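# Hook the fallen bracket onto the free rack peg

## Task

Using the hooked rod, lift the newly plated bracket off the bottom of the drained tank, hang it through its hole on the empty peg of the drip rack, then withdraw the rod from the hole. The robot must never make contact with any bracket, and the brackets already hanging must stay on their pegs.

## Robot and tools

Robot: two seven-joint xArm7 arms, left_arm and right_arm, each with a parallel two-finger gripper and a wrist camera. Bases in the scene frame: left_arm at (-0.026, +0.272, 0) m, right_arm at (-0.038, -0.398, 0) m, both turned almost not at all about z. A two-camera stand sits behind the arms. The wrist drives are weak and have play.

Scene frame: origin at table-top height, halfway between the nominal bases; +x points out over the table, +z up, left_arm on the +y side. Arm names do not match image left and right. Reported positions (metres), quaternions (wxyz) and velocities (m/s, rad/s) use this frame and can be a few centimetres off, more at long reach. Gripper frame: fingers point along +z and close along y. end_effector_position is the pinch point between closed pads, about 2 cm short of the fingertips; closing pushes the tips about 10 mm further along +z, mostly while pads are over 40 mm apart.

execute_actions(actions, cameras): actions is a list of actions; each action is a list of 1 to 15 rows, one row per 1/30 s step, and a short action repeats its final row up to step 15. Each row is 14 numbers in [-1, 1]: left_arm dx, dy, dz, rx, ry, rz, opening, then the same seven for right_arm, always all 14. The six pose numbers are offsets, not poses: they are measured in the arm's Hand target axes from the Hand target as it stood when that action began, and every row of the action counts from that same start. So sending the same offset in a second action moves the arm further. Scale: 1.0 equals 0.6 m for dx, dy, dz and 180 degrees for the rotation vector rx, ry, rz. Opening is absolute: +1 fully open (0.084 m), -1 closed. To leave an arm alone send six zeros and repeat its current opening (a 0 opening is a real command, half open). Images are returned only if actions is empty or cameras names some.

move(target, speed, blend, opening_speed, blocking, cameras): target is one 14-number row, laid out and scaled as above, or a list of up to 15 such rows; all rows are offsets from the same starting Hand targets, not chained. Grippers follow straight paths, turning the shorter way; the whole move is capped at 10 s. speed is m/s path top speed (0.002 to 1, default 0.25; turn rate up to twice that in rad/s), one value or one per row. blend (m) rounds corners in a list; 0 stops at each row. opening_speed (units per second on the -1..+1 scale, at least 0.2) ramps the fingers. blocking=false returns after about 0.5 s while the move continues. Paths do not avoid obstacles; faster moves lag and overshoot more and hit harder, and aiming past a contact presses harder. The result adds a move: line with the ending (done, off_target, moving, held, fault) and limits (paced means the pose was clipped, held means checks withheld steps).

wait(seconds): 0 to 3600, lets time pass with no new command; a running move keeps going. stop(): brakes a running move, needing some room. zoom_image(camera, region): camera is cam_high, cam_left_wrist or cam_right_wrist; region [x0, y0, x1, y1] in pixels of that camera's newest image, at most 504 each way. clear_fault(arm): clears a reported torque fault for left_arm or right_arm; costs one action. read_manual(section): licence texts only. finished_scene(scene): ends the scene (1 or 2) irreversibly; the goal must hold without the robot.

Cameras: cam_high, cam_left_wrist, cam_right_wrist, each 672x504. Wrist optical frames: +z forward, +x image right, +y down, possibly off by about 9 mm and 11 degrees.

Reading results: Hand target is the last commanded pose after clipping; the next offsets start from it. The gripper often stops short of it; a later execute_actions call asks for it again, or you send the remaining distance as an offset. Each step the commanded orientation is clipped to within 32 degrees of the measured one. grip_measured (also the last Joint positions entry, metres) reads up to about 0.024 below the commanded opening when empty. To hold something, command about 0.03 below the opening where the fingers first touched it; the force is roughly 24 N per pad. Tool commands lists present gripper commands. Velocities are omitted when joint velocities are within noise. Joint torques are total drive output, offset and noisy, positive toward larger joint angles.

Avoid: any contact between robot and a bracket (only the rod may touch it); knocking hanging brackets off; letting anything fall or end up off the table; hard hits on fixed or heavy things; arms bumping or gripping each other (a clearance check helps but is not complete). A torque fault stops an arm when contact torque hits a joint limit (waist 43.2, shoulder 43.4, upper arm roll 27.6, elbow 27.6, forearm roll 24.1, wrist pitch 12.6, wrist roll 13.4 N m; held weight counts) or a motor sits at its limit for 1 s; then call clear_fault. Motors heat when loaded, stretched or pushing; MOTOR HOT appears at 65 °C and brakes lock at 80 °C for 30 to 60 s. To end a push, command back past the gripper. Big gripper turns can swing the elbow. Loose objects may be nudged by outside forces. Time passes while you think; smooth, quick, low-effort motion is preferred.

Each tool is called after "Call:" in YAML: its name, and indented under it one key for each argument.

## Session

Call:
execute_actions:
  actions: []

Scene clock: 0.00 s.
left_arm: end_effector_position=(+0.0617, +0.0708, +0.2802) grip_measured=+1.00 end_effector_quat_wxyz=(-0.325, +0.895, -0.068, +0.297) | right_arm: end_effector_position=(+0.3999, -0.6288, +0.2305) grip_measured=+1.00 end_effector_quat_wxyz=(-0.320, +0.937, +0.064, +0.125)
Joint positions: left_arm=[-0.871 -0.556 -0.769 0.729 0.329 1.738 -1.33 0.084] | right_arm=[-0.682 0.3 -0.125 1.419 0.643 1.518 -1.098 0.084]
Joint velocities: within noise
Joint torques (N m): no reading
Motor temperatures (°C): left_arm=[38 36 36 32 39 39 37] | right_arm=[36 40 36 34 42 36 40]
Hand target: left_arm +0.0617, +0.0708, +0.2802; -0.325, +0.895, -0.068, +0.297 | right_arm +0.3999, -0.6288, +0.2305; -0.320, +0.937, +0.064, +0.125
Tool commands: left_gripper/opening=+1.0 right_gripper/opening=+1.0

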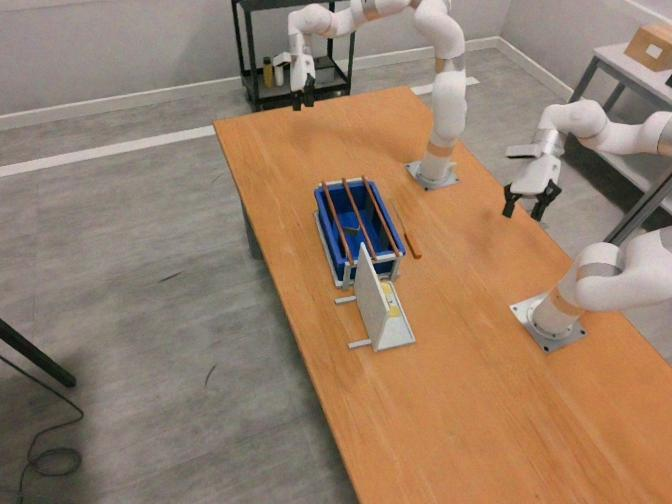

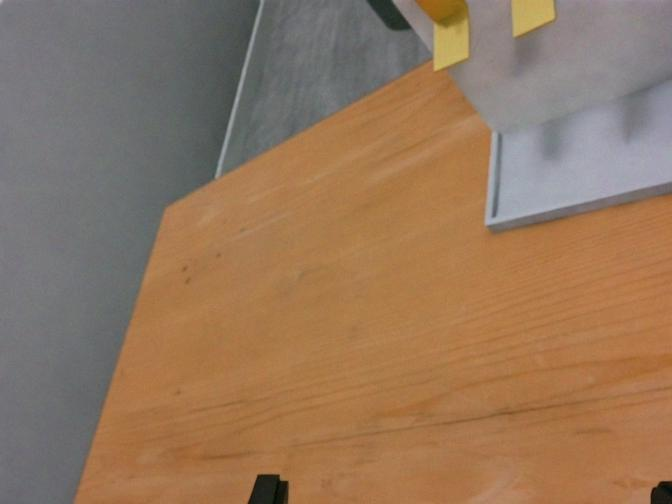

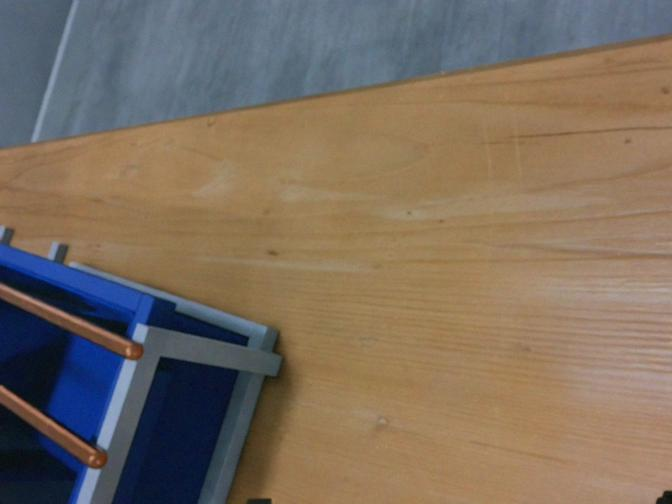

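Call:
move:
  target: [0,0,0,0,0,0,1,0.0528,-0.859,0.195,-0.2081,-0.0813,0.0416,1]
  speed: 0.35
  cameras: ["cam_right_wrist"]

Call:
zoom_image:
  camera: "cam_right_wrist"
  region: [150, 130, 550, 430]

Scene clock: 9.53 s.
left_arm: end_effector_position=(+0.0617, +0.0708, +0.2802) grip_measured=+1.00 end_effector_quat_wxyz=(-0.325, +0.895, -0.068, +0.297) | right_arm: end_effector_position=(+0.3497, -0.1498, +0.4504) grip_measured=+1.00 end_effector_quat_wxyz=(+0.000, +1.000, +0.000, +0.000)
Joint positions: left_arm=[-0.871 -0.556 -0.769 0.729 0.329 1.738 -1.33 0.084] | right_arm=[-0.171 0.056 0.764 1.813 -0.04 1.773 0.599 0.084]
Joint torques (N m): left_arm=[0.04 -4.41 6.74 11.81 2.44 0.1 0.19] | right_arm=[6.37 -9.4 3.14 12.79 -2.71 -0.37 1.39]
Hand target: left_arm +0.0617, +0.0708, +0.2802; -0.325, +0.895, -0.068, +0.297 | right_arm +0.3497, -0.1498, +0.4504; +0.000, +1.000, +0.000, +0.000
Off the commanded pose: left_arm 0.000 m, 0 deg | right_arm 0.000 m, 0 deg.
move: done

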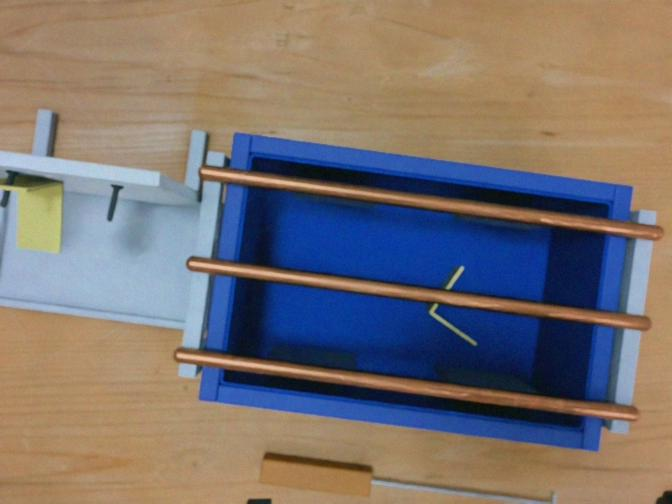

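Scaled by 1.260 from the camera's image (finer frame: 960x720).

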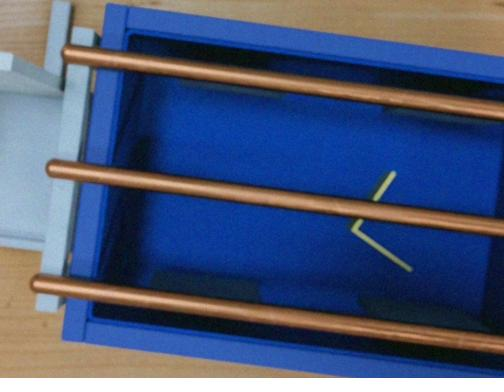

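Call:
zoom_image:
  camera: "cam_right_wrist"
  region: [370, 460, 570, 504]

Call:
move:
  target: [0,0,0,0,0,0,1,-0.1,0,0,0,0,0,1]
  cameras: ["cam_right_wrist"]

Call:
zoom_image:
  camera: "cam_right_wrist"
  region: [460, 350, 620, 500]

Scaled by 2.520 from the camera's image (finer frame: 960x720).

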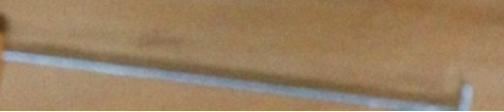

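Scene clock: 16.67 s.
left_arm: end_effector_position=(+0.0617, +0.0708, +0.2802) grip_measured=+1.00 end_effector_quat_wxyz=(-0.325, +0.895, -0.068, +0.297) | right_arm: end_effector_position=(+0.2898, -0.1499, +0.4504) grip_measured=+1.00 end_effector_quat_wxyz=(+0.000, +1.000, +0.000, +0.000)
Joint positions: left_arm=[-0.871 -0.556 -0.769 0.729 0.329 1.738 -1.33 0.084] | right_arm=[-0.203 -0.189 0.71 1.617 0.124 1.76 0.536 0.084]
Joint torques (N m): left_arm=[-0.13 -4.72 6.85 11.8 2.34 -0.08 -0.09] | right_arm=[-2.71 -14.02 -5.36 10.27 3.51 -3.31 -1.91]
Hand target: left_arm +0.0617, +0.0708, +0.2802; -0.325, +0.895, -0.068, +0.297 | right_arm +0.2897, -0.1498, +0.4504; +0.000, +1.000, +0.000, +0.000
Off the commanded pose: left_arm 0.000 m, 0 deg | right_arm 0.000 m, 0 deg.
move: done

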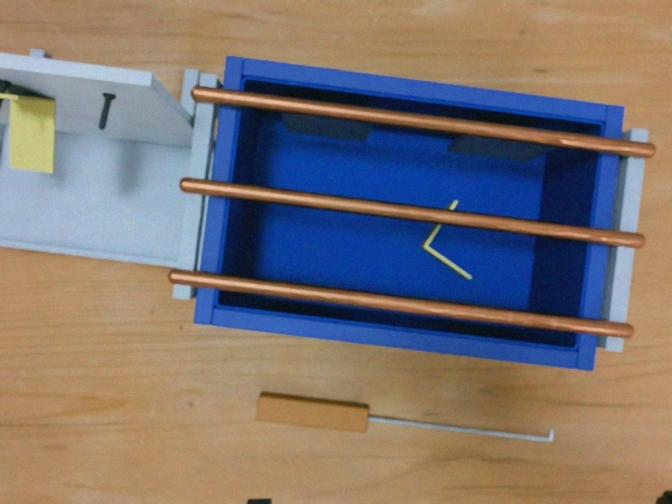

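Scaled by 3.150 from the camera's image (finer frame: 960x720).

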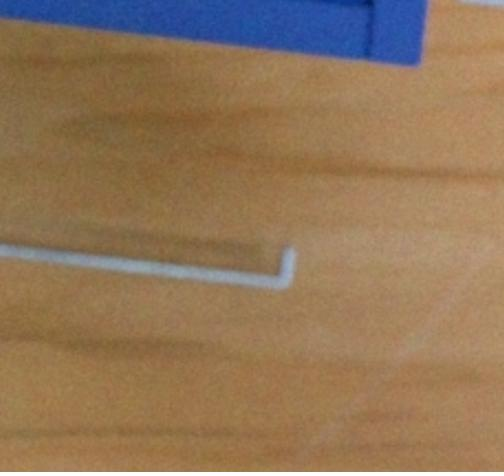

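Call:
move:
  target: [0.3467,-0.1873,-0.0095,-0.566,0.3871,0.0801,1,-0.13,-0.032,0.55,0,0,-0.4617,0.4]
  speed: 0.3
  cameras: ["all"]

Scene clock: 70.17 s.
left_arm: end_effector_position=(+0.2199, +0.0896, +0.4550) grip_measured=+1.00 end_effector_quat_wxyz=(+0.500, +0.500, -0.500, +0.500) | right_arm: end_effector_position=(+0.2116, -0.1309, +0.1204) grip_measured=+0.39 end_effector_quat_wxyz=(+0.000, +0.748, +0.664, +0.000)
Joint positions: left_arm=[-1.574 -2.06 0.99 0.387 0.602 0.767 0.471 0.084] | right_arm=[0.12 -0.243 0.687 0.582 0.217 0.784 -0.799 0.061]
Joint torques (N m): left_arm=[-8.85 -6.29 -9.02 3.06 -3.74 -0.05 2.26] | right_arm=[6.26 -4.19 -0.02 9.64 -2.74 -3.32 -1.73]
Hand target: left_arm +0.2199, +0.0896, +0.4550; +0.500, +0.500, -0.500, +0.500 | right_arm +0.2116, -0.1309, +0.1204; +0.000, +0.748, +0.664, +0.000
Off the commanded pose: left_arm 0.000 m, 0 deg | right_arm 0.000 m, 0 deg.
joint sent to its limit (left arm) — joint 2 (shoulder), lower limit. The joint targets still meet the commanded pose.
move: done

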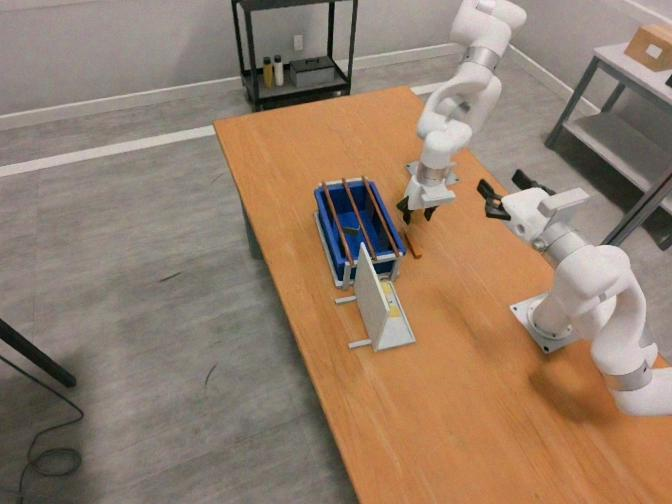

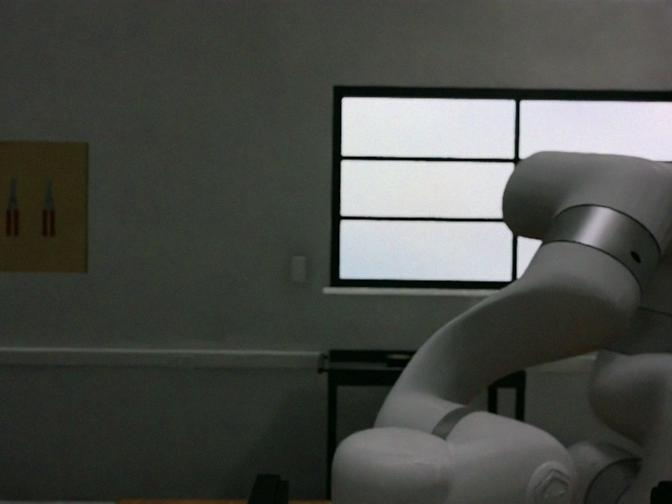

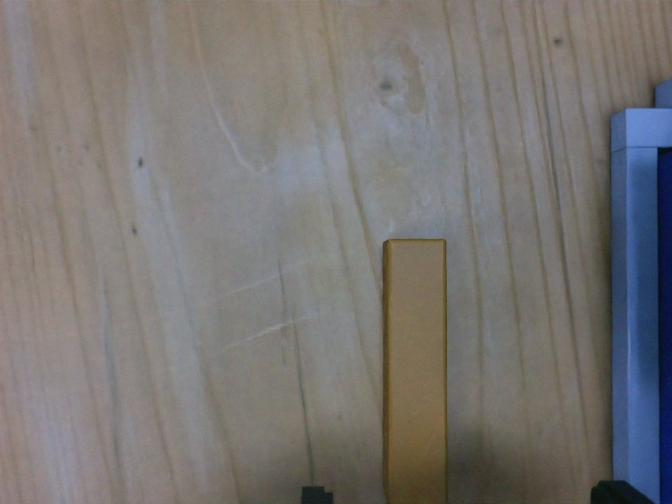

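Call:
move:
  target: [0,0,0,0,0,0,1,-0.005,0,0.15,0,0,0,0.4]
  speed: 0.2

Call:
move:
  target: [0,0,0,0,0,0,1,0,0,0,0,0,0,-0.9]
  opening_speed: 1.5

Scene clock: 77.57 s.
left_arm: end_effector_position=(+0.2199, +0.0896, +0.4550) grip_measured=+1.00 end_effector_quat_wxyz=(+0.500, +0.500, -0.500, +0.500) | right_arm: end_effector_position=(+0.2113, -0.1339, +0.0304) grip_measured=+0.39 end_effector_quat_wxyz=(+0.000, +0.748, +0.664, +0.000)
Joint positions: left_arm=[-1.574 -2.06 0.99 0.387 0.602 0.767 0.471 0.084] | right_arm=[0.069 0.074 0.713 0.507 -0.111 0.453 -0.555 0.061]
Joint torques (N m): left_arm=[-8.37 -6.96 -8.87 3.5 -3.96 -0.13 2.4] | right_arm=[6.2 -7.13 -2.18 10.09 -2.88 -0.41 1.45]
Hand target: left_arm +0.2199, +0.0896, +0.4550; +0.500, +0.500, -0.500, +0.500 | right_arm +0.2113, -0.1339, +0.0304; +0.000, +0.748, +0.664, +0.000
Off the commanded pose: left_arm 0.000 m, 0 deg | right_arm 0.000 m, 0 deg.
joint sent to its limit (left arm) — joint 2 (shoulder), lower limit. The joint targets still meet the commanded pose.
move: done

Scene clock: 78.63 s.
left_arm: end_effector_position=(+0.2199, +0.0896, +0.4550) grip_measured=+1.00 end_effector_quat_wxyz=(+0.500, +0.500, -0.500, +0.500) | right_arm: end_effector_position=(+0.2113, -0.1339, +0.0304) grip_measured=-0.50 end_effector_quat_wxyz=(+0.000, +0.748, +0.664, +0.000)
Joint positions: left_arm=[-1.574 -2.06 0.99 0.387 0.602 0.767 0.471 0.084] | right_arm=[0.069 0.074 0.713 0.507 -0.112 0.453 -0.555 0.022]
Joint torques (N m): left_arm=[-8.03 -6.75 -8.96 3.27 -3.85 0.12 2.44] | right_arm=[5.76 -7.75 -1.61 8.73 -1.1 -0.94 0.1]
Hand target: left_arm +0.2199, +0.0896, +0.4550; +0.500, +0.500, -0.500, +0.500 | right_arm +0.2113, -0.1339, +0.0304; +0.000, +0.748, +0.664, +0.000
Off the commanded pose: left_arm 0.000 m, 0 deg | right_arm 0.000 m, 0 deg.
joint sent to its limit (left arm) — joint 2 (shoulder), lower limit. The joint targets still meet the commanded pose.
move: done

Call:
move:
  target:
    - [0.08,-0.2,0,0,0,0,0.4,0,0,-0.53,0,0,0,-0.9]
    - [0.08,-0.2,0.0577,0,0,0,0.4,0.1145,0.2023,-0.70,0.0296,0.499,-0.0296,-0.9]
  speed: 0.25
  cameras: ["all"]

Scene clock: 89.73 s.
left_arm: end_effector_position=(+0.3399, +0.0549, +0.5029) grip_measured=+0.39 end_effector_quat_wxyz=(+0.500, +0.500, -0.500, +0.500) | right_arm: end_effector_position=(+0.3401, -0.0800, +0.4504) grip_measured=-0.50 end_effector_quat_wxyz=(+0.499, -0.501, -0.500, -0.500)
Joint positions: left_arm=[-1.946 -1.784 0.97 0.805 0.611 0.698 0.556 0.061] | right_arm=[0.317 -0.264 -0.105 0.859 1.647 1.349 -2.031 0.022]
Joint torques (N m): left_arm=[-9.27 31.41 -15.01 0.01 4.16 -4.51 -2.09] | right_arm=[6.44 -8.62 -2.74 14.05 5.78 2.4 -1.75]
Hand target: left_arm +0.3399, +0.0548, +0.5029; +0.500, +0.500, -0.500, +0.500 | right_arm +0.3401, -0.0799, +0.4503; +0.499, -0.501, -0.500, -0.500
Off the commanded pose: left_arm 0.000 m, 0 deg | right_arm 0.000 m, 0 deg.
move: done

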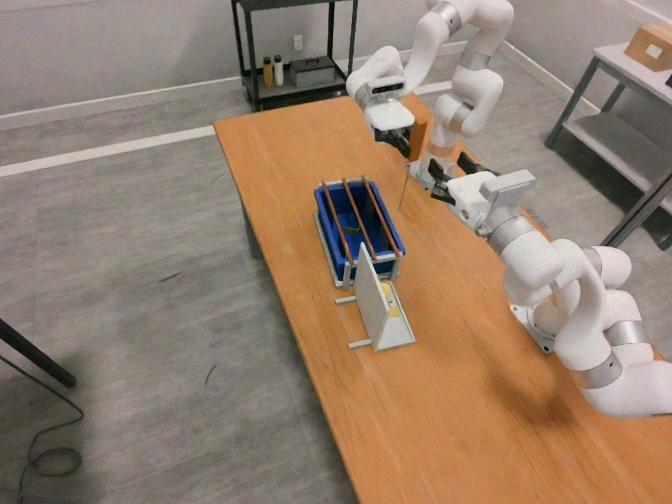

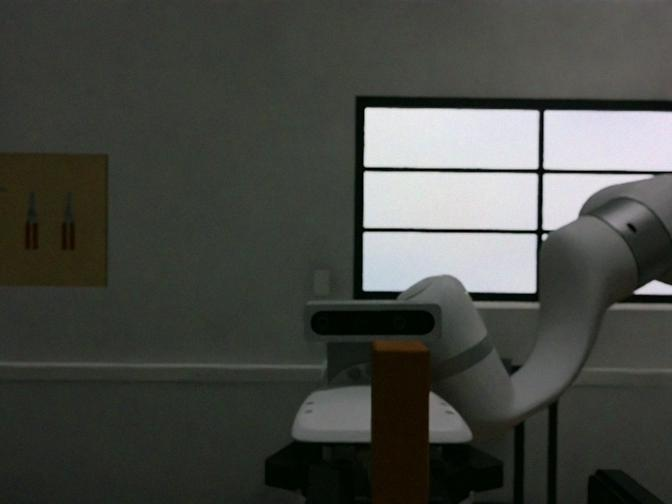

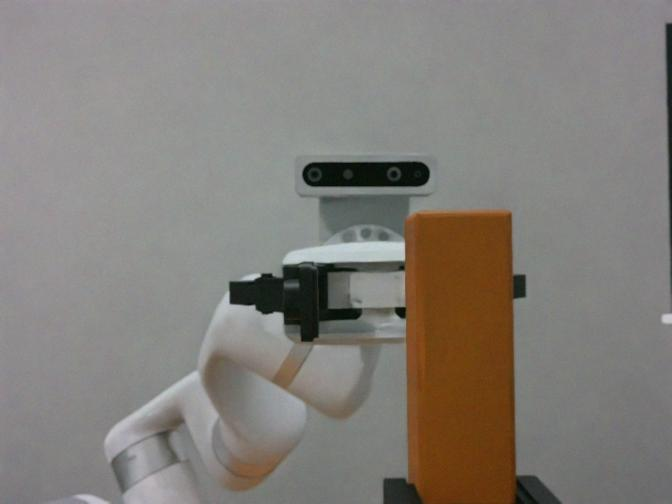

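Call:
move:
  target: [0,-0.01,0.1625,0,0,0,0.4,0,0,0,0,0,0,-0.9]
  speed: 0.12
  cameras: ["cam_left_wrist","cam_right_wrist"]

Scene clock: 98.33 s.
left_arm: end_effector_position=(+0.3458, -0.0426, +0.5029) grip_measured=+0.39 end_effector_quat_wxyz=(+0.500, +0.500, -0.500, +0.500) | right_arm: end_effector_position=(+0.3401, -0.0799, +0.4503) grip_measured=-0.50 end_effector_quat_wxyz=(+0.499, -0.501, -0.500, -0.500)
Joint positions: left_arm=[-2.148 -1.603 1.071 0.85 0.719 0.446 0.486 0.061] | right_arm=[0.317 -0.264 -0.105 0.859 1.647 1.349 -2.031 0.022]
Joint torques (N m): left_arm=[-9.37 30.91 -16.88 4.51 4.64 -4.24 -2.19] | right_arm=[6.15 -8.55 -2.62 13.87 5.92 2.22 -1.63]
Hand target: left_arm +0.3458, -0.0427, +0.5029; +0.500, +0.500, -0.500, +0.500 | right_arm +0.3401, -0.0799, +0.4503; +0.499, -0.501, -0.500, -0.500
Off the commanded pose: left_arm 0.000 m, 0 deg | right_arm 0.000 m, 0 deg.
move: done

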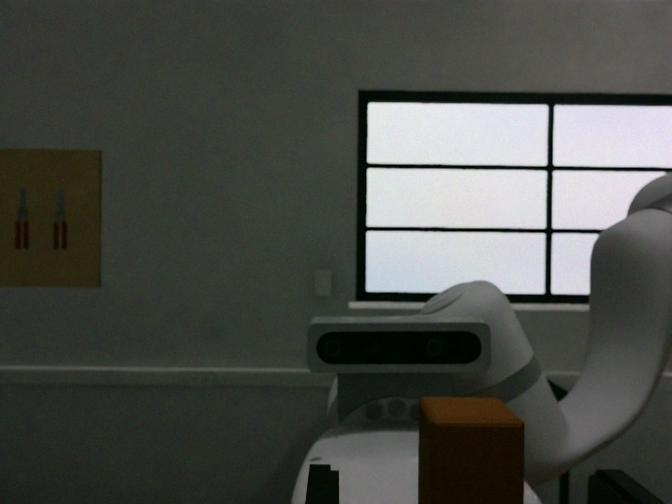

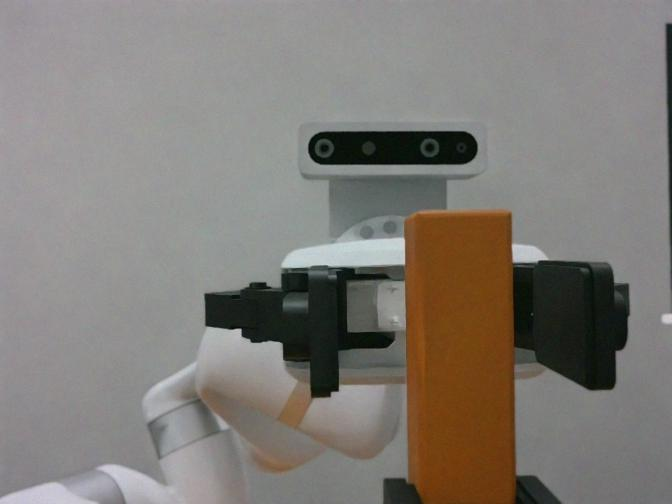

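Call:
move:
  target: [0,0,0,0,0,0,-0.53,0,0,0,0,0,0,-0.9]
  opening_speed: 0.6

Call:
move:
  target: [0,0,0,0,0,0,-0.6,0,0,0,0,0,0,-0.3]
  opening_speed: 0.6
  cameras: ["cam_left_wrist","cam_right_wrist"]

Scene clock: 108.00 s.
left_arm: end_effector_position=(+0.3457, -0.0428, +0.5028) grip_measured=-0.51 end_effector_quat_wxyz=(+0.500, +0.500, -0.500, +0.499) | right_arm: end_effector_position=(+0.3403, -0.0801, +0.4503) grip_measured=-0.50 end_effector_quat_wxyz=(+0.499, -0.501, -0.500, -0.500)
Joint positions: left_arm=[-2.148 -1.602 1.071 0.85 0.719 0.446 0.486 0.022] | right_arm=[0.317 -0.264 -0.105 0.859 1.647 1.349 -2.031 0.022]
Joint torques (N m): left_arm=[3.76 25.95 -16.78 10.8 4.79 -4.2 -1.47] | right_arm=[11.39 -15.74 8.4 12.76 -0.76 4.86 -1.72]
Hand target: left_arm +0.3458, -0.0427, +0.5029; +0.500, +0.500, -0.500, +0.500 | right_arm +0.3401, -0.0799, +0.4503; +0.499, -0.501, -0.500, -0.500
Off the commanded pose: left_arm 0.000 m, 0 deg | right_arm 0.000 m, 0 deg.
move: done

Scene clock: 109.23 s.
left_arm: end_effector_position=(+0.3459, -0.0426, +0.5029) grip_measured=-0.51 end_effector_quat_wxyz=(+0.500, +0.500, -0.500, +0.500) | right_arm: end_effector_position=(+0.3399, -0.0798, +0.4504) grip_measured=-0.32 end_effector_quat_wxyz=(+0.499, -0.501, -0.500, -0.500)
Joint positions: left_arm=[-2.148 -1.602 1.071 0.85 0.719 0.446 0.486 0.022] | right_arm=[0.318 -0.264 -0.105 0.859 1.647 1.349 -2.031 0.03]
Joint torques (N m): left_arm=[0.25 13.61 -17.73 1.17 3.02 -3.26 0.92] | right_arm=[-2.54 -13.24 -2.43 11.69 -0.04 -0.31 -1.72]
Hand target: left_arm +0.3458, -0.0427, +0.5029; +0.500, +0.500, -0.500, +0.500 | right_arm +0.3401, -0.0799, +0.4503; +0.499, -0.501, -0.500, -0.500
Off the commanded pose: left_arm 0.000 m, 0 deg | right_arm 0.000 m, 0 deg.
move: done

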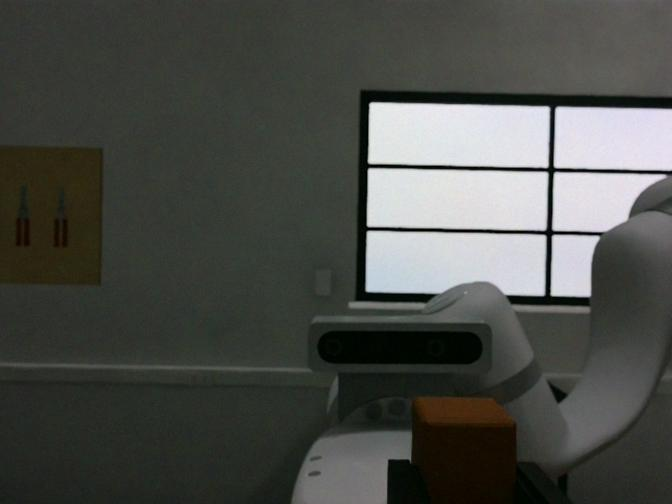

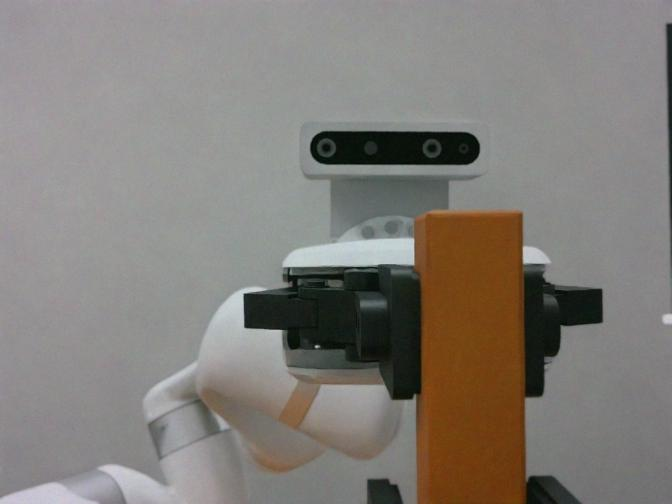

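Call:
move:
  target: [0,0,0,0,0,0,-0.9,0,0,0,0,0,0,0.4]
  opening_speed: 2

Call:
move:
  target:
    - [0,0,0,0,0,0,-0.9,0,0,-0.25,0,0,0,0.4]
    - [0,0,0,0,0,0,-0.9,-0.3767,0.15,-0.605,0,-0.2222,0,0.4]
  speed: [0.15,0.35]
  cameras: ["cam_high","cam_right_wrist"]

Call:
zoom_image:
  camera: "cam_right_wrist"
  region: [200, 180, 400, 340]

Scene clock: 116.63 s.
left_arm: end_effector_position=(+0.3458, -0.0427, +0.5029) grip_measured=-0.51 end_effector_quat_wxyz=(+0.500, +0.500, -0.500, +0.500) | right_arm: end_effector_position=(+0.3401, -0.0799, +0.4503) grip_measured=+0.39 end_effector_quat_wxyz=(+0.499, -0.501, -0.500, -0.500)
Joint positions: left_arm=[-2.148 -1.602 1.071 0.85 0.719 0.446 0.486 0.022] | right_arm=[0.317 -0.264 -0.105 0.859 1.647 1.349 -2.031 0.061]
Joint torques (N m): left_arm=[-8.54 11.7 -20.34 1.7 -0.56 -4.55 2.36] | right_arm=[-5.91 -8.07 -2.54 13.4 2.88 -0.23 -1.73]
Hand target: left_arm +0.3458, -0.0427, +0.5029; +0.500, +0.500, -0.500, +0.500 | right_arm +0.3401, -0.0799, +0.4503; +0.499, -0.501, -0.500, -0.500
Off the commanded pose: left_arm 0.000 m, 0 deg | right_arm 0.000 m, 0 deg.
move: done

Scene clock: 119.57 s.
left_arm: end_effector_position=(+0.3458, -0.0427, +0.5029) grip_measured=-0.51 end_effector_quat_wxyz=(+0.500, +0.500, -0.500, +0.500) | right_arm: end_effector_position=(+0.4295, -0.4435, +0.2250) grip_measured=+0.39 end_effector_quat_wxyz=(-0.298, +0.642, +0.641, +0.298)
Joint positions: left_arm=[-2.148 -1.602 1.071 0.85 0.719 0.446 0.486 0.022] | right_arm=[-0.011 0.298 -0.534 1.295 0.859 1.619 -2.344 0.061]
Joint torques (N m): left_arm=[-8.7 11.93 -20.14 1.55 -0.49 -4.56 2.52] | right_arm=[-6.25 -16.23 -5.6 12.75 -0.95 -0.85 -1.75]
Hand target: left_arm +0.3458, -0.0427, +0.5029; +0.500, +0.500, -0.500, +0.500 | right_arm +0.4295, -0.4435, +0.2249; -0.298, +0.642, +0.641, +0.298
Off the commanded pose: left_arm 0.000 m, 0 deg | right_arm 0.000 m, 0 deg.
move: done

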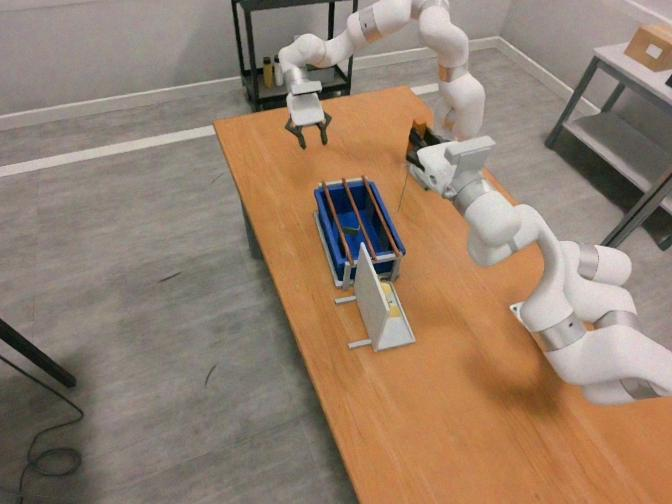

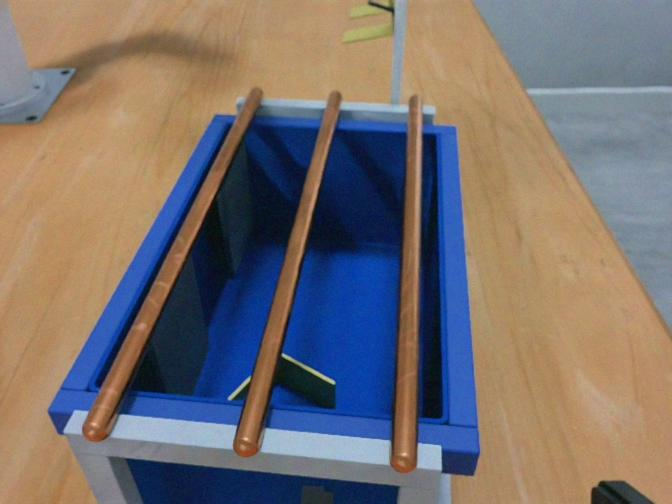

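Scaled by 2.520 from the camera's image (finer frame: 960x720).

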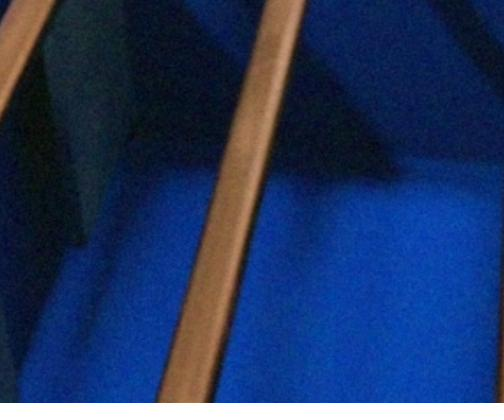

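Call:
zoom_image:
  camera: "cam_right_wrist"
  region: [210, 340, 350, 430]

Scaled by 3.600 from the camera's image (finer frame: 960x720).

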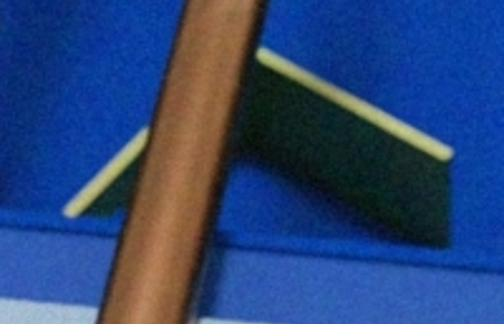

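Call:
move:
  target: [0,0,0,0,0,0,-0.9,-0.0017,0.0308,0.0785,0.053,-0.0942,-0.0598,-0.9]
  cameras: ["cam_right_wrist"]

Call:
zoom_image:
  camera: "cam_right_wrist"
  region: [220, 180, 400, 330]

Scene clock: 137.83 s.
left_arm: end_effector_position=(+0.3458, -0.0427, +0.5029) grip_measured=-0.51 end_effector_quat_wxyz=(+0.500, +0.500, -0.500, +0.500) | right_arm: end_effector_position=(+0.4480, -0.4082, +0.1938) grip_measured=-0.92 end_effector_quat_wxyz=(-0.224, +0.589, +0.757, +0.173)
Joint positions: left_arm=[-2.148 -1.602 1.071 0.85 0.719 0.446 0.486 0.022] | right_arm=[0.151 0.316 -0.48 1.347 0.625 1.446 -2.339 0.003]
Joint torques (N m): left_arm=[-8.43 12.2 -20.08 1.79 -0.59 -4.51 2.64] | right_arm=[6.06 -17.3 -0.45 12.96 -1.49 -1.86 1.5]
Hand target: left_arm +0.3458, -0.0427, +0.5029; +0.500, +0.500, -0.500, +0.500 | right_arm +0.4480, -0.4081, +0.1938; -0.224, +0.589, +0.757, +0.173
Off the commanded pose: left_arm 0.000 m, 0 deg | right_arm 0.000 m, 0 deg.
move: done

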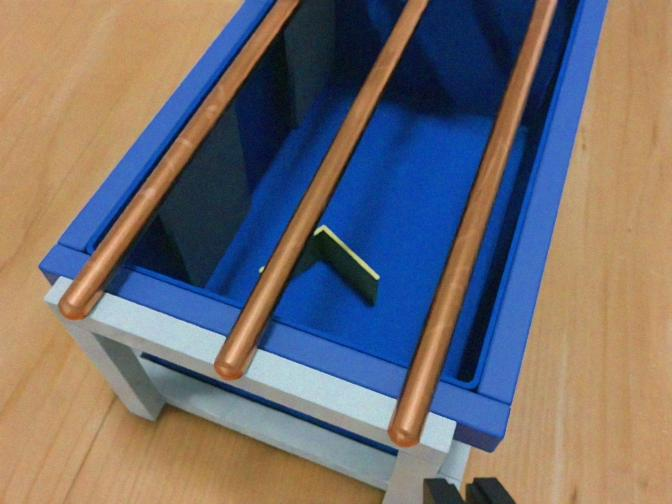

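Scaled by 2.800 from the camera's image (finer frame: 960x720).

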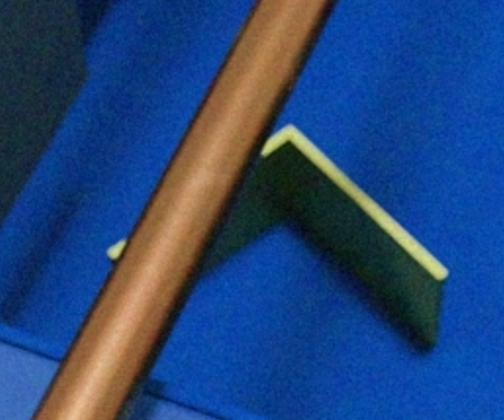

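Call:
move:
  target: [0,0,0,0,0,0,-0.9,0.0173,-0.0808,0.0113,0,0,0,-0.9]
  cameras: ["cam_right_wrist"]

Call:
zoom_image:
  camera: "cam_right_wrist"
  region: [300, 210, 470, 340]

Scene clock: 146.77 s.
left_arm: end_effector_position=(+0.3458, -0.0427, +0.5029) grip_measured=-0.51 end_effector_quat_wxyz=(+0.500, +0.500, -0.500, +0.500) | right_arm: end_effector_position=(+0.3980, -0.4080, +0.1938) grip_measured=-0.92 end_effector_quat_wxyz=(-0.224, +0.589, +0.757, +0.173)
Joint positions: left_arm=[-2.148 -1.602 1.071 0.85 0.719 0.446 0.486 0.022] | right_arm=[0.181 0.148 -0.499 1.14 0.559 1.381 -2.342 0.003]
Joint torques (N m): left_arm=[-8.62 11.81 -20.03 1.57 -0.65 -4.48 2.54] | right_arm=[6.15 -23.89 -4.25 10.2 -1.62 -1.71 0.67]
Hand target: left_arm +0.3458, -0.0427, +0.5029; +0.500, +0.500, -0.500, +0.500 | right_arm +0.3980, -0.4080, +0.1938; -0.224, +0.589, +0.757, +0.173
Off the commanded pose: left_arm 0.000 m, 0 deg | right_arm 0.000 m, 0 deg.
move: done

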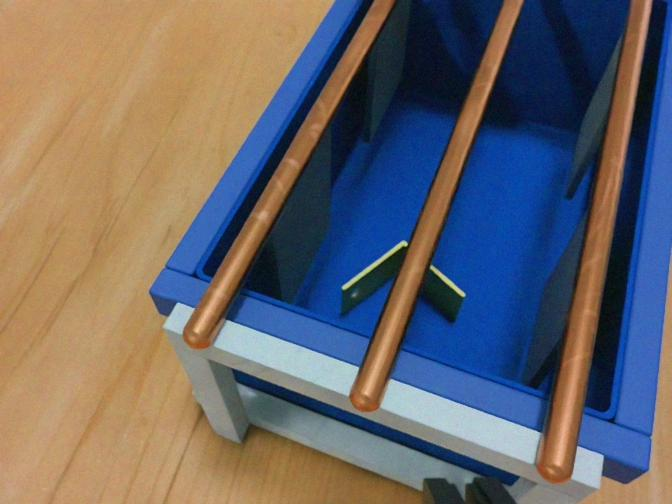

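Scaled by 2.965 from the camera's image (finer frame: 960x720).

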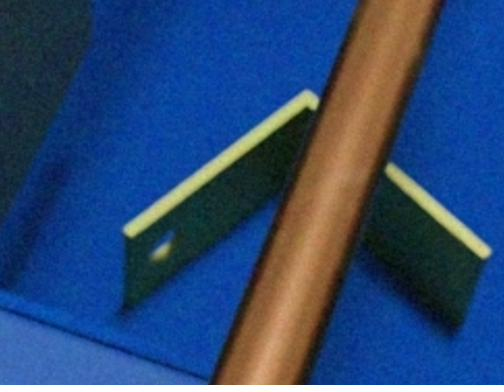

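Call:
move:
  target: [-0.1433,0.0063,0.3117,0.4528,0,0,-0.9,-0.0313,0.0373,-0.08,-0.053,0.0942,0.0598,-0.9]
  speed: 0.25
  cameras: ["cam_high","cam_right_wrist"]

Scene clock: 173.30 s.
left_arm: end_effector_position=(+0.3419, -0.2296, +0.4168) grip_measured=-0.51 end_effector_quat_wxyz=(+0.052, +0.705, -0.053, +0.705) | right_arm: end_effector_position=(+0.4300, -0.4431, +0.2239) grip_measured=-0.92 end_effector_quat_wxyz=(-0.298, +0.642, +0.641, +0.298)
Joint positions: left_arm=[-1.705 0.624 0.473 1.611 -1.581 -1.084 0.988 0.022] | right_arm=[0.002 0.302 -0.548 1.295 0.864 1.62 -2.347 0.003]
Joint torques (N m): left_arm=[8.67 -29.64 4.64 12.96 -0.16 -3.57 2.32] | right_arm=[-6.23 -16.62 -5.85 12.72 5.37 1.19 1.55]
Hand target: left_arm +0.3419, -0.2296, +0.4168; +0.052, +0.705, -0.053, +0.705 | right_arm +0.4300, -0.4431, +0.2239; -0.298, +0.642, +0.641, +0.298
Off the commanded pose: left_arm 0.000 m, 0 deg | right_arm 0.000 m, 0 deg.
move: done

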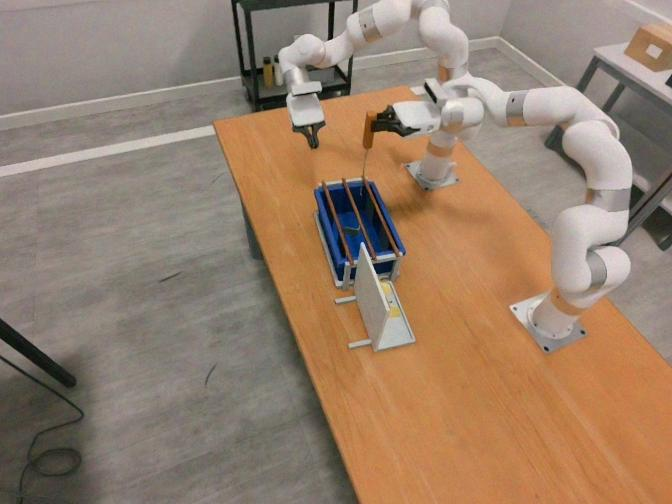

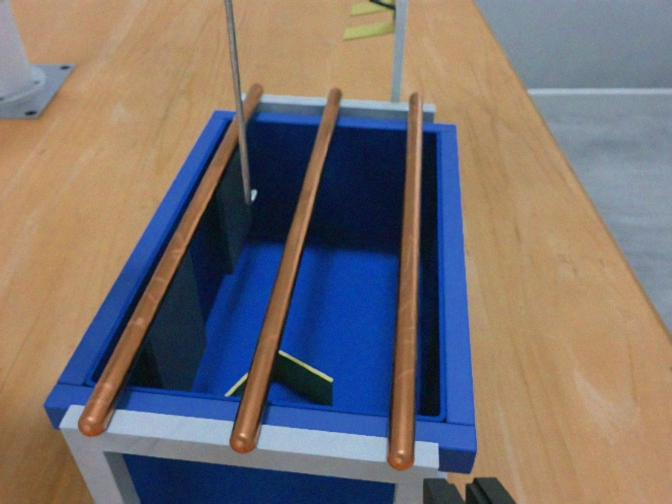

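Call:
move:
  target: [-0.25,-0.001,0.0066,0,0,0,-0.9,0,0,0,0,0,0,-0.9]
  speed: 0.1
  cameras: ["cam_right_wrist"]

Call:
zoom_image:
  camera: "cam_right_wrist"
  region: [210, 320, 350, 430]

Scene clock: 178.07 s.
left_arm: end_effector_position=(+0.3425, -0.2296, +0.3922) grip_measured=-0.51 end_effector_quat_wxyz=(+0.052, +0.706, -0.053, +0.705) | right_arm: end_effector_position=(+0.4300, -0.4431, +0.2239) grip_measured=-0.92 end_effector_quat_wxyz=(-0.298, +0.642, +0.641, +0.298)
Joint positions: left_arm=[-1.708 0.654 0.474 1.565 -1.56 -1.085 0.908 0.022] | right_arm=[0.002 0.302 -0.548 1.295 0.864 1.62 -2.347 0.003]
Joint torques (N m): left_arm=[4.98 -48.81 9 12.55 -0.24 0.63 2.59] | right_arm=[-6.31 -16.78 -5.89 12.66 5.3 1.13 1.44]
Hand target: left_arm +0.3426, -0.2295, +0.3922; +0.052, +0.706, -0.053, +0.705 (not the last commanded pose) | right_arm +0.4300, -0.4431, +0.2239; -0.298, +0.642, +0.641, +0.298
Off the commanded pose: left_arm 0.125 m, 0 deg | right_arm 0.000 m, 0 deg.
move: held (left_arm; a check stopped the path); limits=held
pose unreachable (left arm): on one or more control steps of this call, first in action 0 (counted from 0), this arm could not follow its commanded pose, so it was not sent that pose on those steps. It may still have moved: this result reports where it is.
cause: moving toward the commanded pose would bring a part of the arm too close to another arm (a part of this arm just beyond joint 5 (forearm roll) and a part of the right arm just beyond its joint 2 (shoulder), at the place that arm is still heading or pushing toward).

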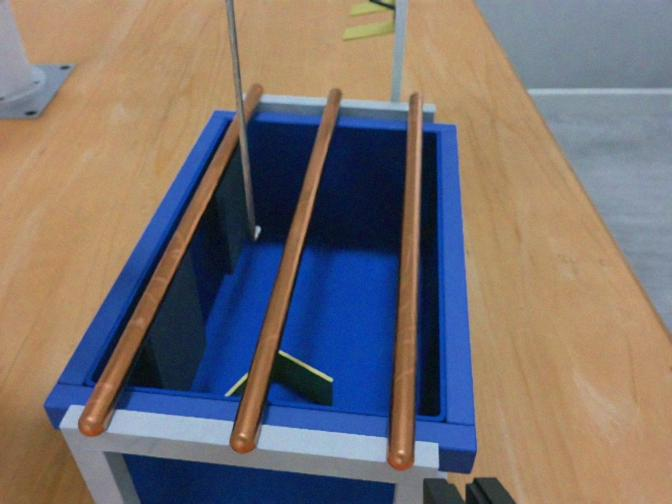

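Scaled by 3.600 from the camera's image (finer frame: 960x720).

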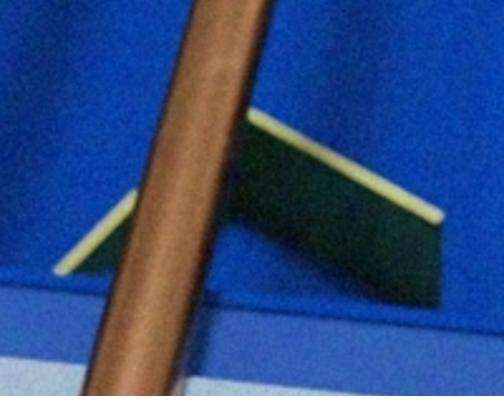

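Call:
move:
  target:
    - [0,-0.0135,0.0115,-0.2306,0,0,-0.9,0,0,0,0,0,0,-0.9]
    - [-0.205,-0.0135,0.0115,-0.2306,0,0,-0.9,0,0,0,0,0,0,-0.9]
  speed: 0.12
  cameras: ["cam_right_wrist"]

Call:
zoom_image:
  camera: "cam_right_wrist"
  region: [210, 320, 350, 430]

Scene clock: 193.63 s.
left_arm: end_effector_position=(+0.3504, -0.2223, +0.2692) grip_measured=-0.51 end_effector_quat_wxyz=(+0.299, +0.641, -0.299, +0.640) | right_arm: end_effector_position=(+0.4300, -0.4431, +0.2239) grip_measured=-0.92 end_effector_quat_wxyz=(-0.298, +0.642, +0.641, +0.298)
Joint positions: left_arm=[-1.372 0.57 0.482 0.827 -0.083 -1.24 -0.227 0.022] | right_arm=[0.002 0.302 -0.548 1.295 0.864 1.62 -2.347 0.003]
Joint torques (N m): left_arm=[8.36 -23.77 2.86 9.91 -4.47 -5.02 -2.04] | right_arm=[-6.43 -16.37 -5.77 12.72 5.07 1.03 1.4]
Hand target: left_arm +0.3504, -0.2223, +0.2692; +0.299, +0.641, -0.299, +0.640 | right_arm +0.4300, -0.4431, +0.2239; -0.298, +0.642, +0.641, +0.298
Off the commanded pose: left_arm 0.000 m, 0 deg | right_arm 0.000 m, 0 deg.
move: done

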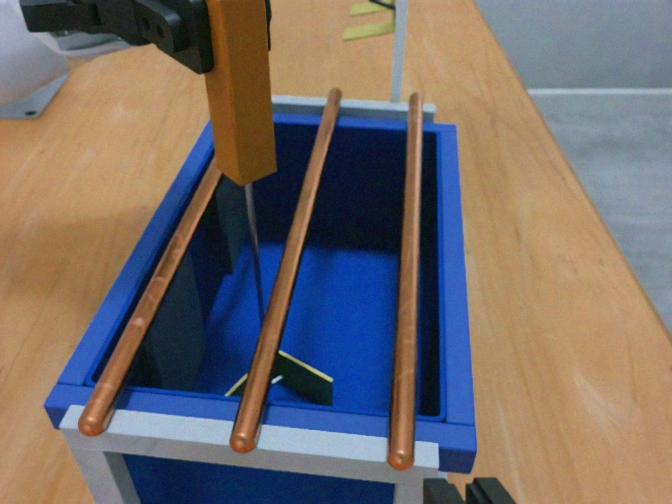

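Scaled by 3.600 from the camera's image (finer frame: 960x720).

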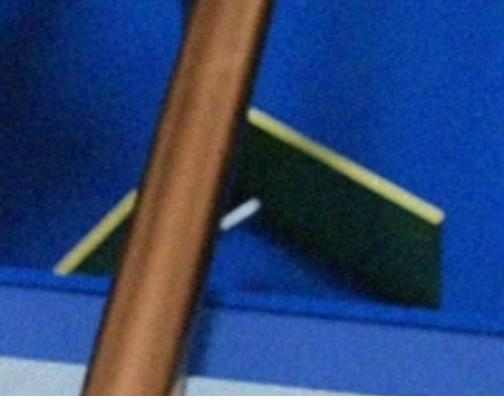

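Call:
move:
  target: [0,-0.0875,-0.0772,0,0,0,-0.9,0,0,0,0,0,0,-0.9]
  speed: 0.05
  cameras: ["cam_right_wrist"]

Call:
zoom_image:
  camera: "cam_right_wrist"
  region: [220, 220, 380, 400]

Scene clock: 199.60 s.
left_arm: end_effector_position=(+0.3609, -0.1532, +0.2693) grip_measured=-0.51 end_effector_quat_wxyz=(+0.299, +0.641, -0.299, +0.640) | right_arm: end_effector_position=(+0.4300, -0.4431, +0.2239) grip_measured=-0.92 end_effector_quat_wxyz=(-0.298, +0.642, +0.641, +0.298)
Joint positions: left_arm=[-1.288 0.502 0.548 0.667 0.079 -1.36 -0.271 0.022] | right_arm=[0.002 0.302 -0.548 1.295 0.864 1.62 -2.347 0.003]
Joint torques (N m): left_arm=[8.86 -39.51 7.62 6 3.15 -4.95 -2.05] | right_arm=[-6.41 -16.57 -5.79 12.6 5 1.05 1.31]
Hand target: left_arm +0.3609, -0.1531, +0.2693; +0.299, +0.641, -0.299, +0.640 | right_arm +0.4300, -0.4431, +0.2239; -0.298, +0.642, +0.641, +0.298
Off the commanded pose: left_arm 0.000 m, 0 deg | right_arm 0.000 m, 0 deg.
move: done

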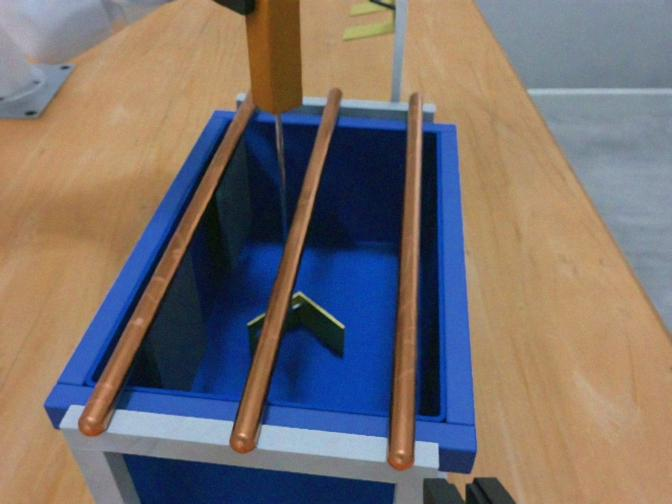

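Scaled by 2.800 from the camera's image (finer frame: 960x720).

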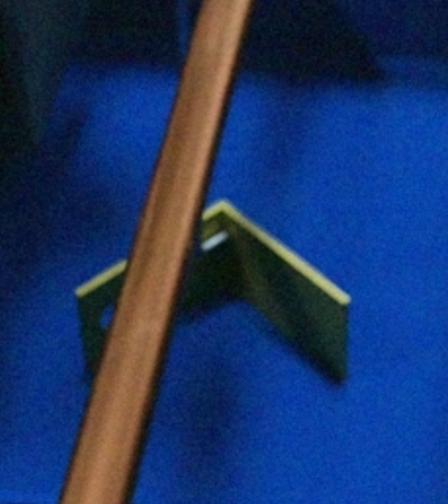

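Call:
move:
  target: [0,-0.069,-0.061,0,0,0,-0.9,0,0,0,0,0,0,-0.9]
  speed: 0.05
  cameras: ["cam_right_wrist","cam_high"]

Call:
zoom_image:
  camera: "cam_right_wrist"
  region: [240, 190, 380, 330]

Scene clock: 204.83 s.
left_arm: end_effector_position=(+0.3690, -0.0985, +0.2693) grip_measured=-0.51 end_effector_quat_wxyz=(+0.299, +0.641, -0.299, +0.640) | right_arm: end_effector_position=(+0.4300, -0.4431, +0.2239) grip_measured=-0.92 end_effector_quat_wxyz=(-0.298, +0.642, +0.641, +0.298)
Joint positions: left_arm=[-1.205 0.47 0.616 0.574 0.227 -1.453 -0.298 0.022] | right_arm=[0.002 0.302 -0.548 1.295 0.864 1.62 -2.347 0.003]
Joint torques (N m): left_arm=[8.97 -36.65 7.12 5.55 2.57 -4.79 -2.16] | right_arm=[-6.09 -16.42 -5.91 12.57 4.85 1.02 1.4]
Hand target: left_arm +0.3690, -0.0985, +0.2693; +0.299, +0.641, -0.299, +0.640 | right_arm +0.4300, -0.4431, +0.2239; -0.298, +0.642, +0.641, +0.298
Off the commanded pose: left_arm 0.000 m, 0 deg | right_arm 0.000 m, 0 deg.
move: done
Images, in order (width x height): cam_high 672x504, cam_right_wrist 672x504.

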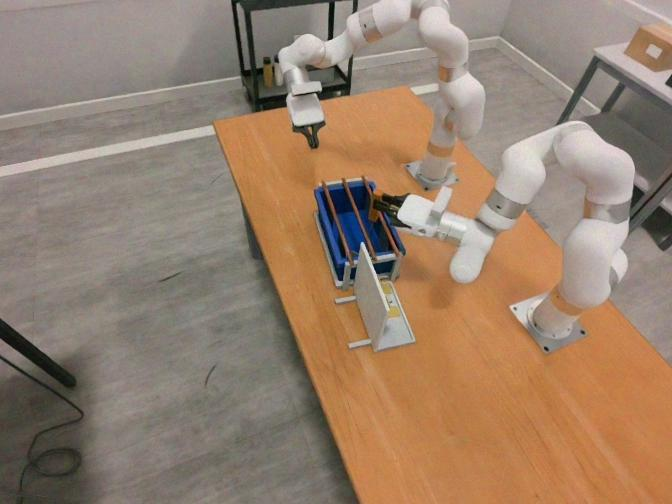

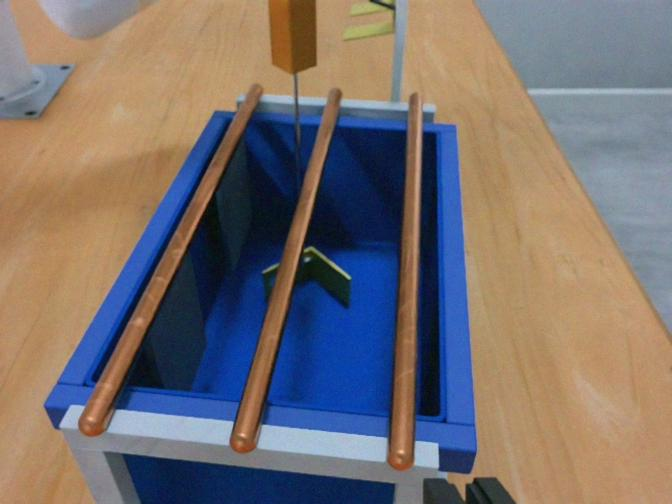

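Scaled by 3.600 from the camera's image (finer frame: 960x720).

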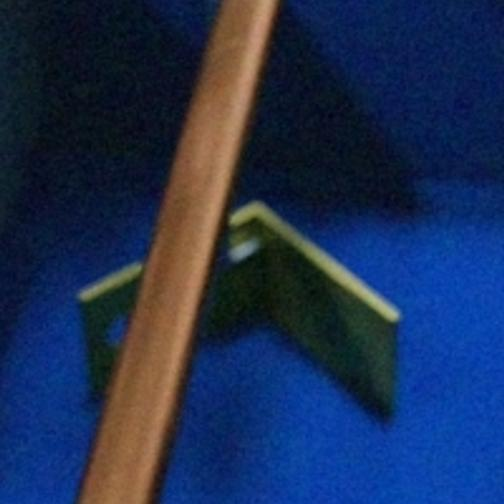

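Call:
move:
  target:
    - [0,0.032,0.0383,0,0,0,-0.9,0.0536,-0.05,0.0638,0,0,0,-0.9]
    - [-0.0053,0.0845,0.0987,0.4935,-0.0258,0.0263,-0.9,0.0536,-0.05,0.0638,0,0,0,-0.9]
  speed: [0.1,0.2]
  cameras: ["cam_right_wrist"]

Call:
zoom_image:
  camera: "cam_right_wrist"
  region: [260, 200, 420, 350]

Scene clock: 228.07 s.
left_arm: end_effector_position=(+0.3679, -0.1754, +0.2659) grip_measured=-0.51 end_effector_quat_wxyz=(-0.187, +0.698, +0.113, +0.682) | right_arm: end_effector_position=(+0.4001, -0.3930, +0.2239) grip_measured=-0.92 end_effector_quat_wxyz=(-0.298, +0.642, +0.641, +0.298)
Joint positions: left_arm=[-1.317 1.403 0.249 2.686 -1.842 -1.628 1.403 0.022] | right_arm=[0.095 0.126 -0.524 1.085 0.838 1.487 -2.295 0.003]
Joint torques (N m): left_arm=[8.46 -53.52 0.8 11.71 7.5 -2.78 -1.9] | right_arm=[6.12 -22.98 1.36 9.96 -1.22 -1.14 1.52]
Hand target: left_arm +0.3683, -0.1764, +0.2660; -0.271, +0.678, +0.200, +0.653 | right_arm +0.4001, -0.3930, +0.2239; -0.298, +0.642, +0.641, +0.298
Off the commanded pose: left_arm 0.001 m, 14 deg | right_arm 0.000 m, 0 deg.
move: off_target (left_arm)

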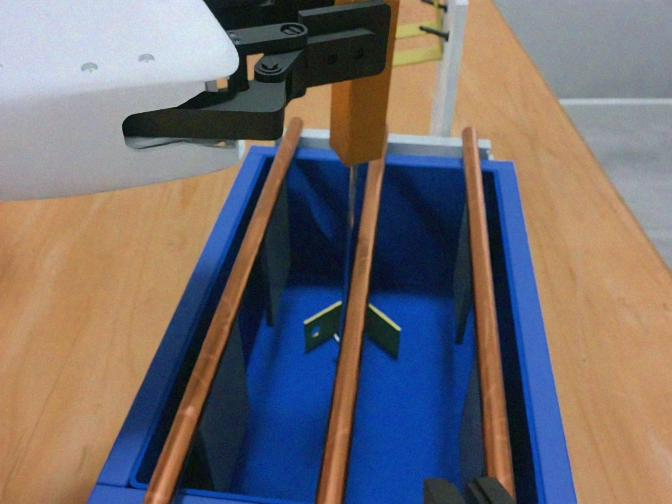

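Scaled by 3.150 from the camera's image (finer frame: 960x720).

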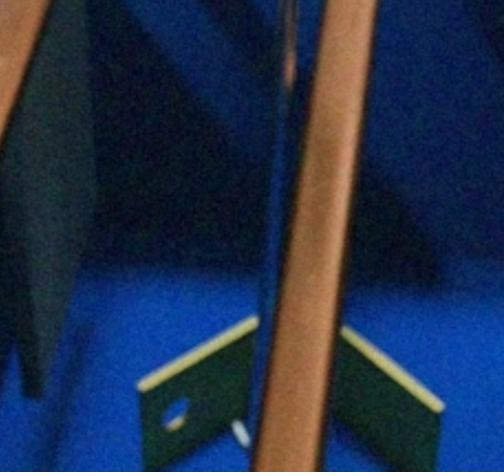

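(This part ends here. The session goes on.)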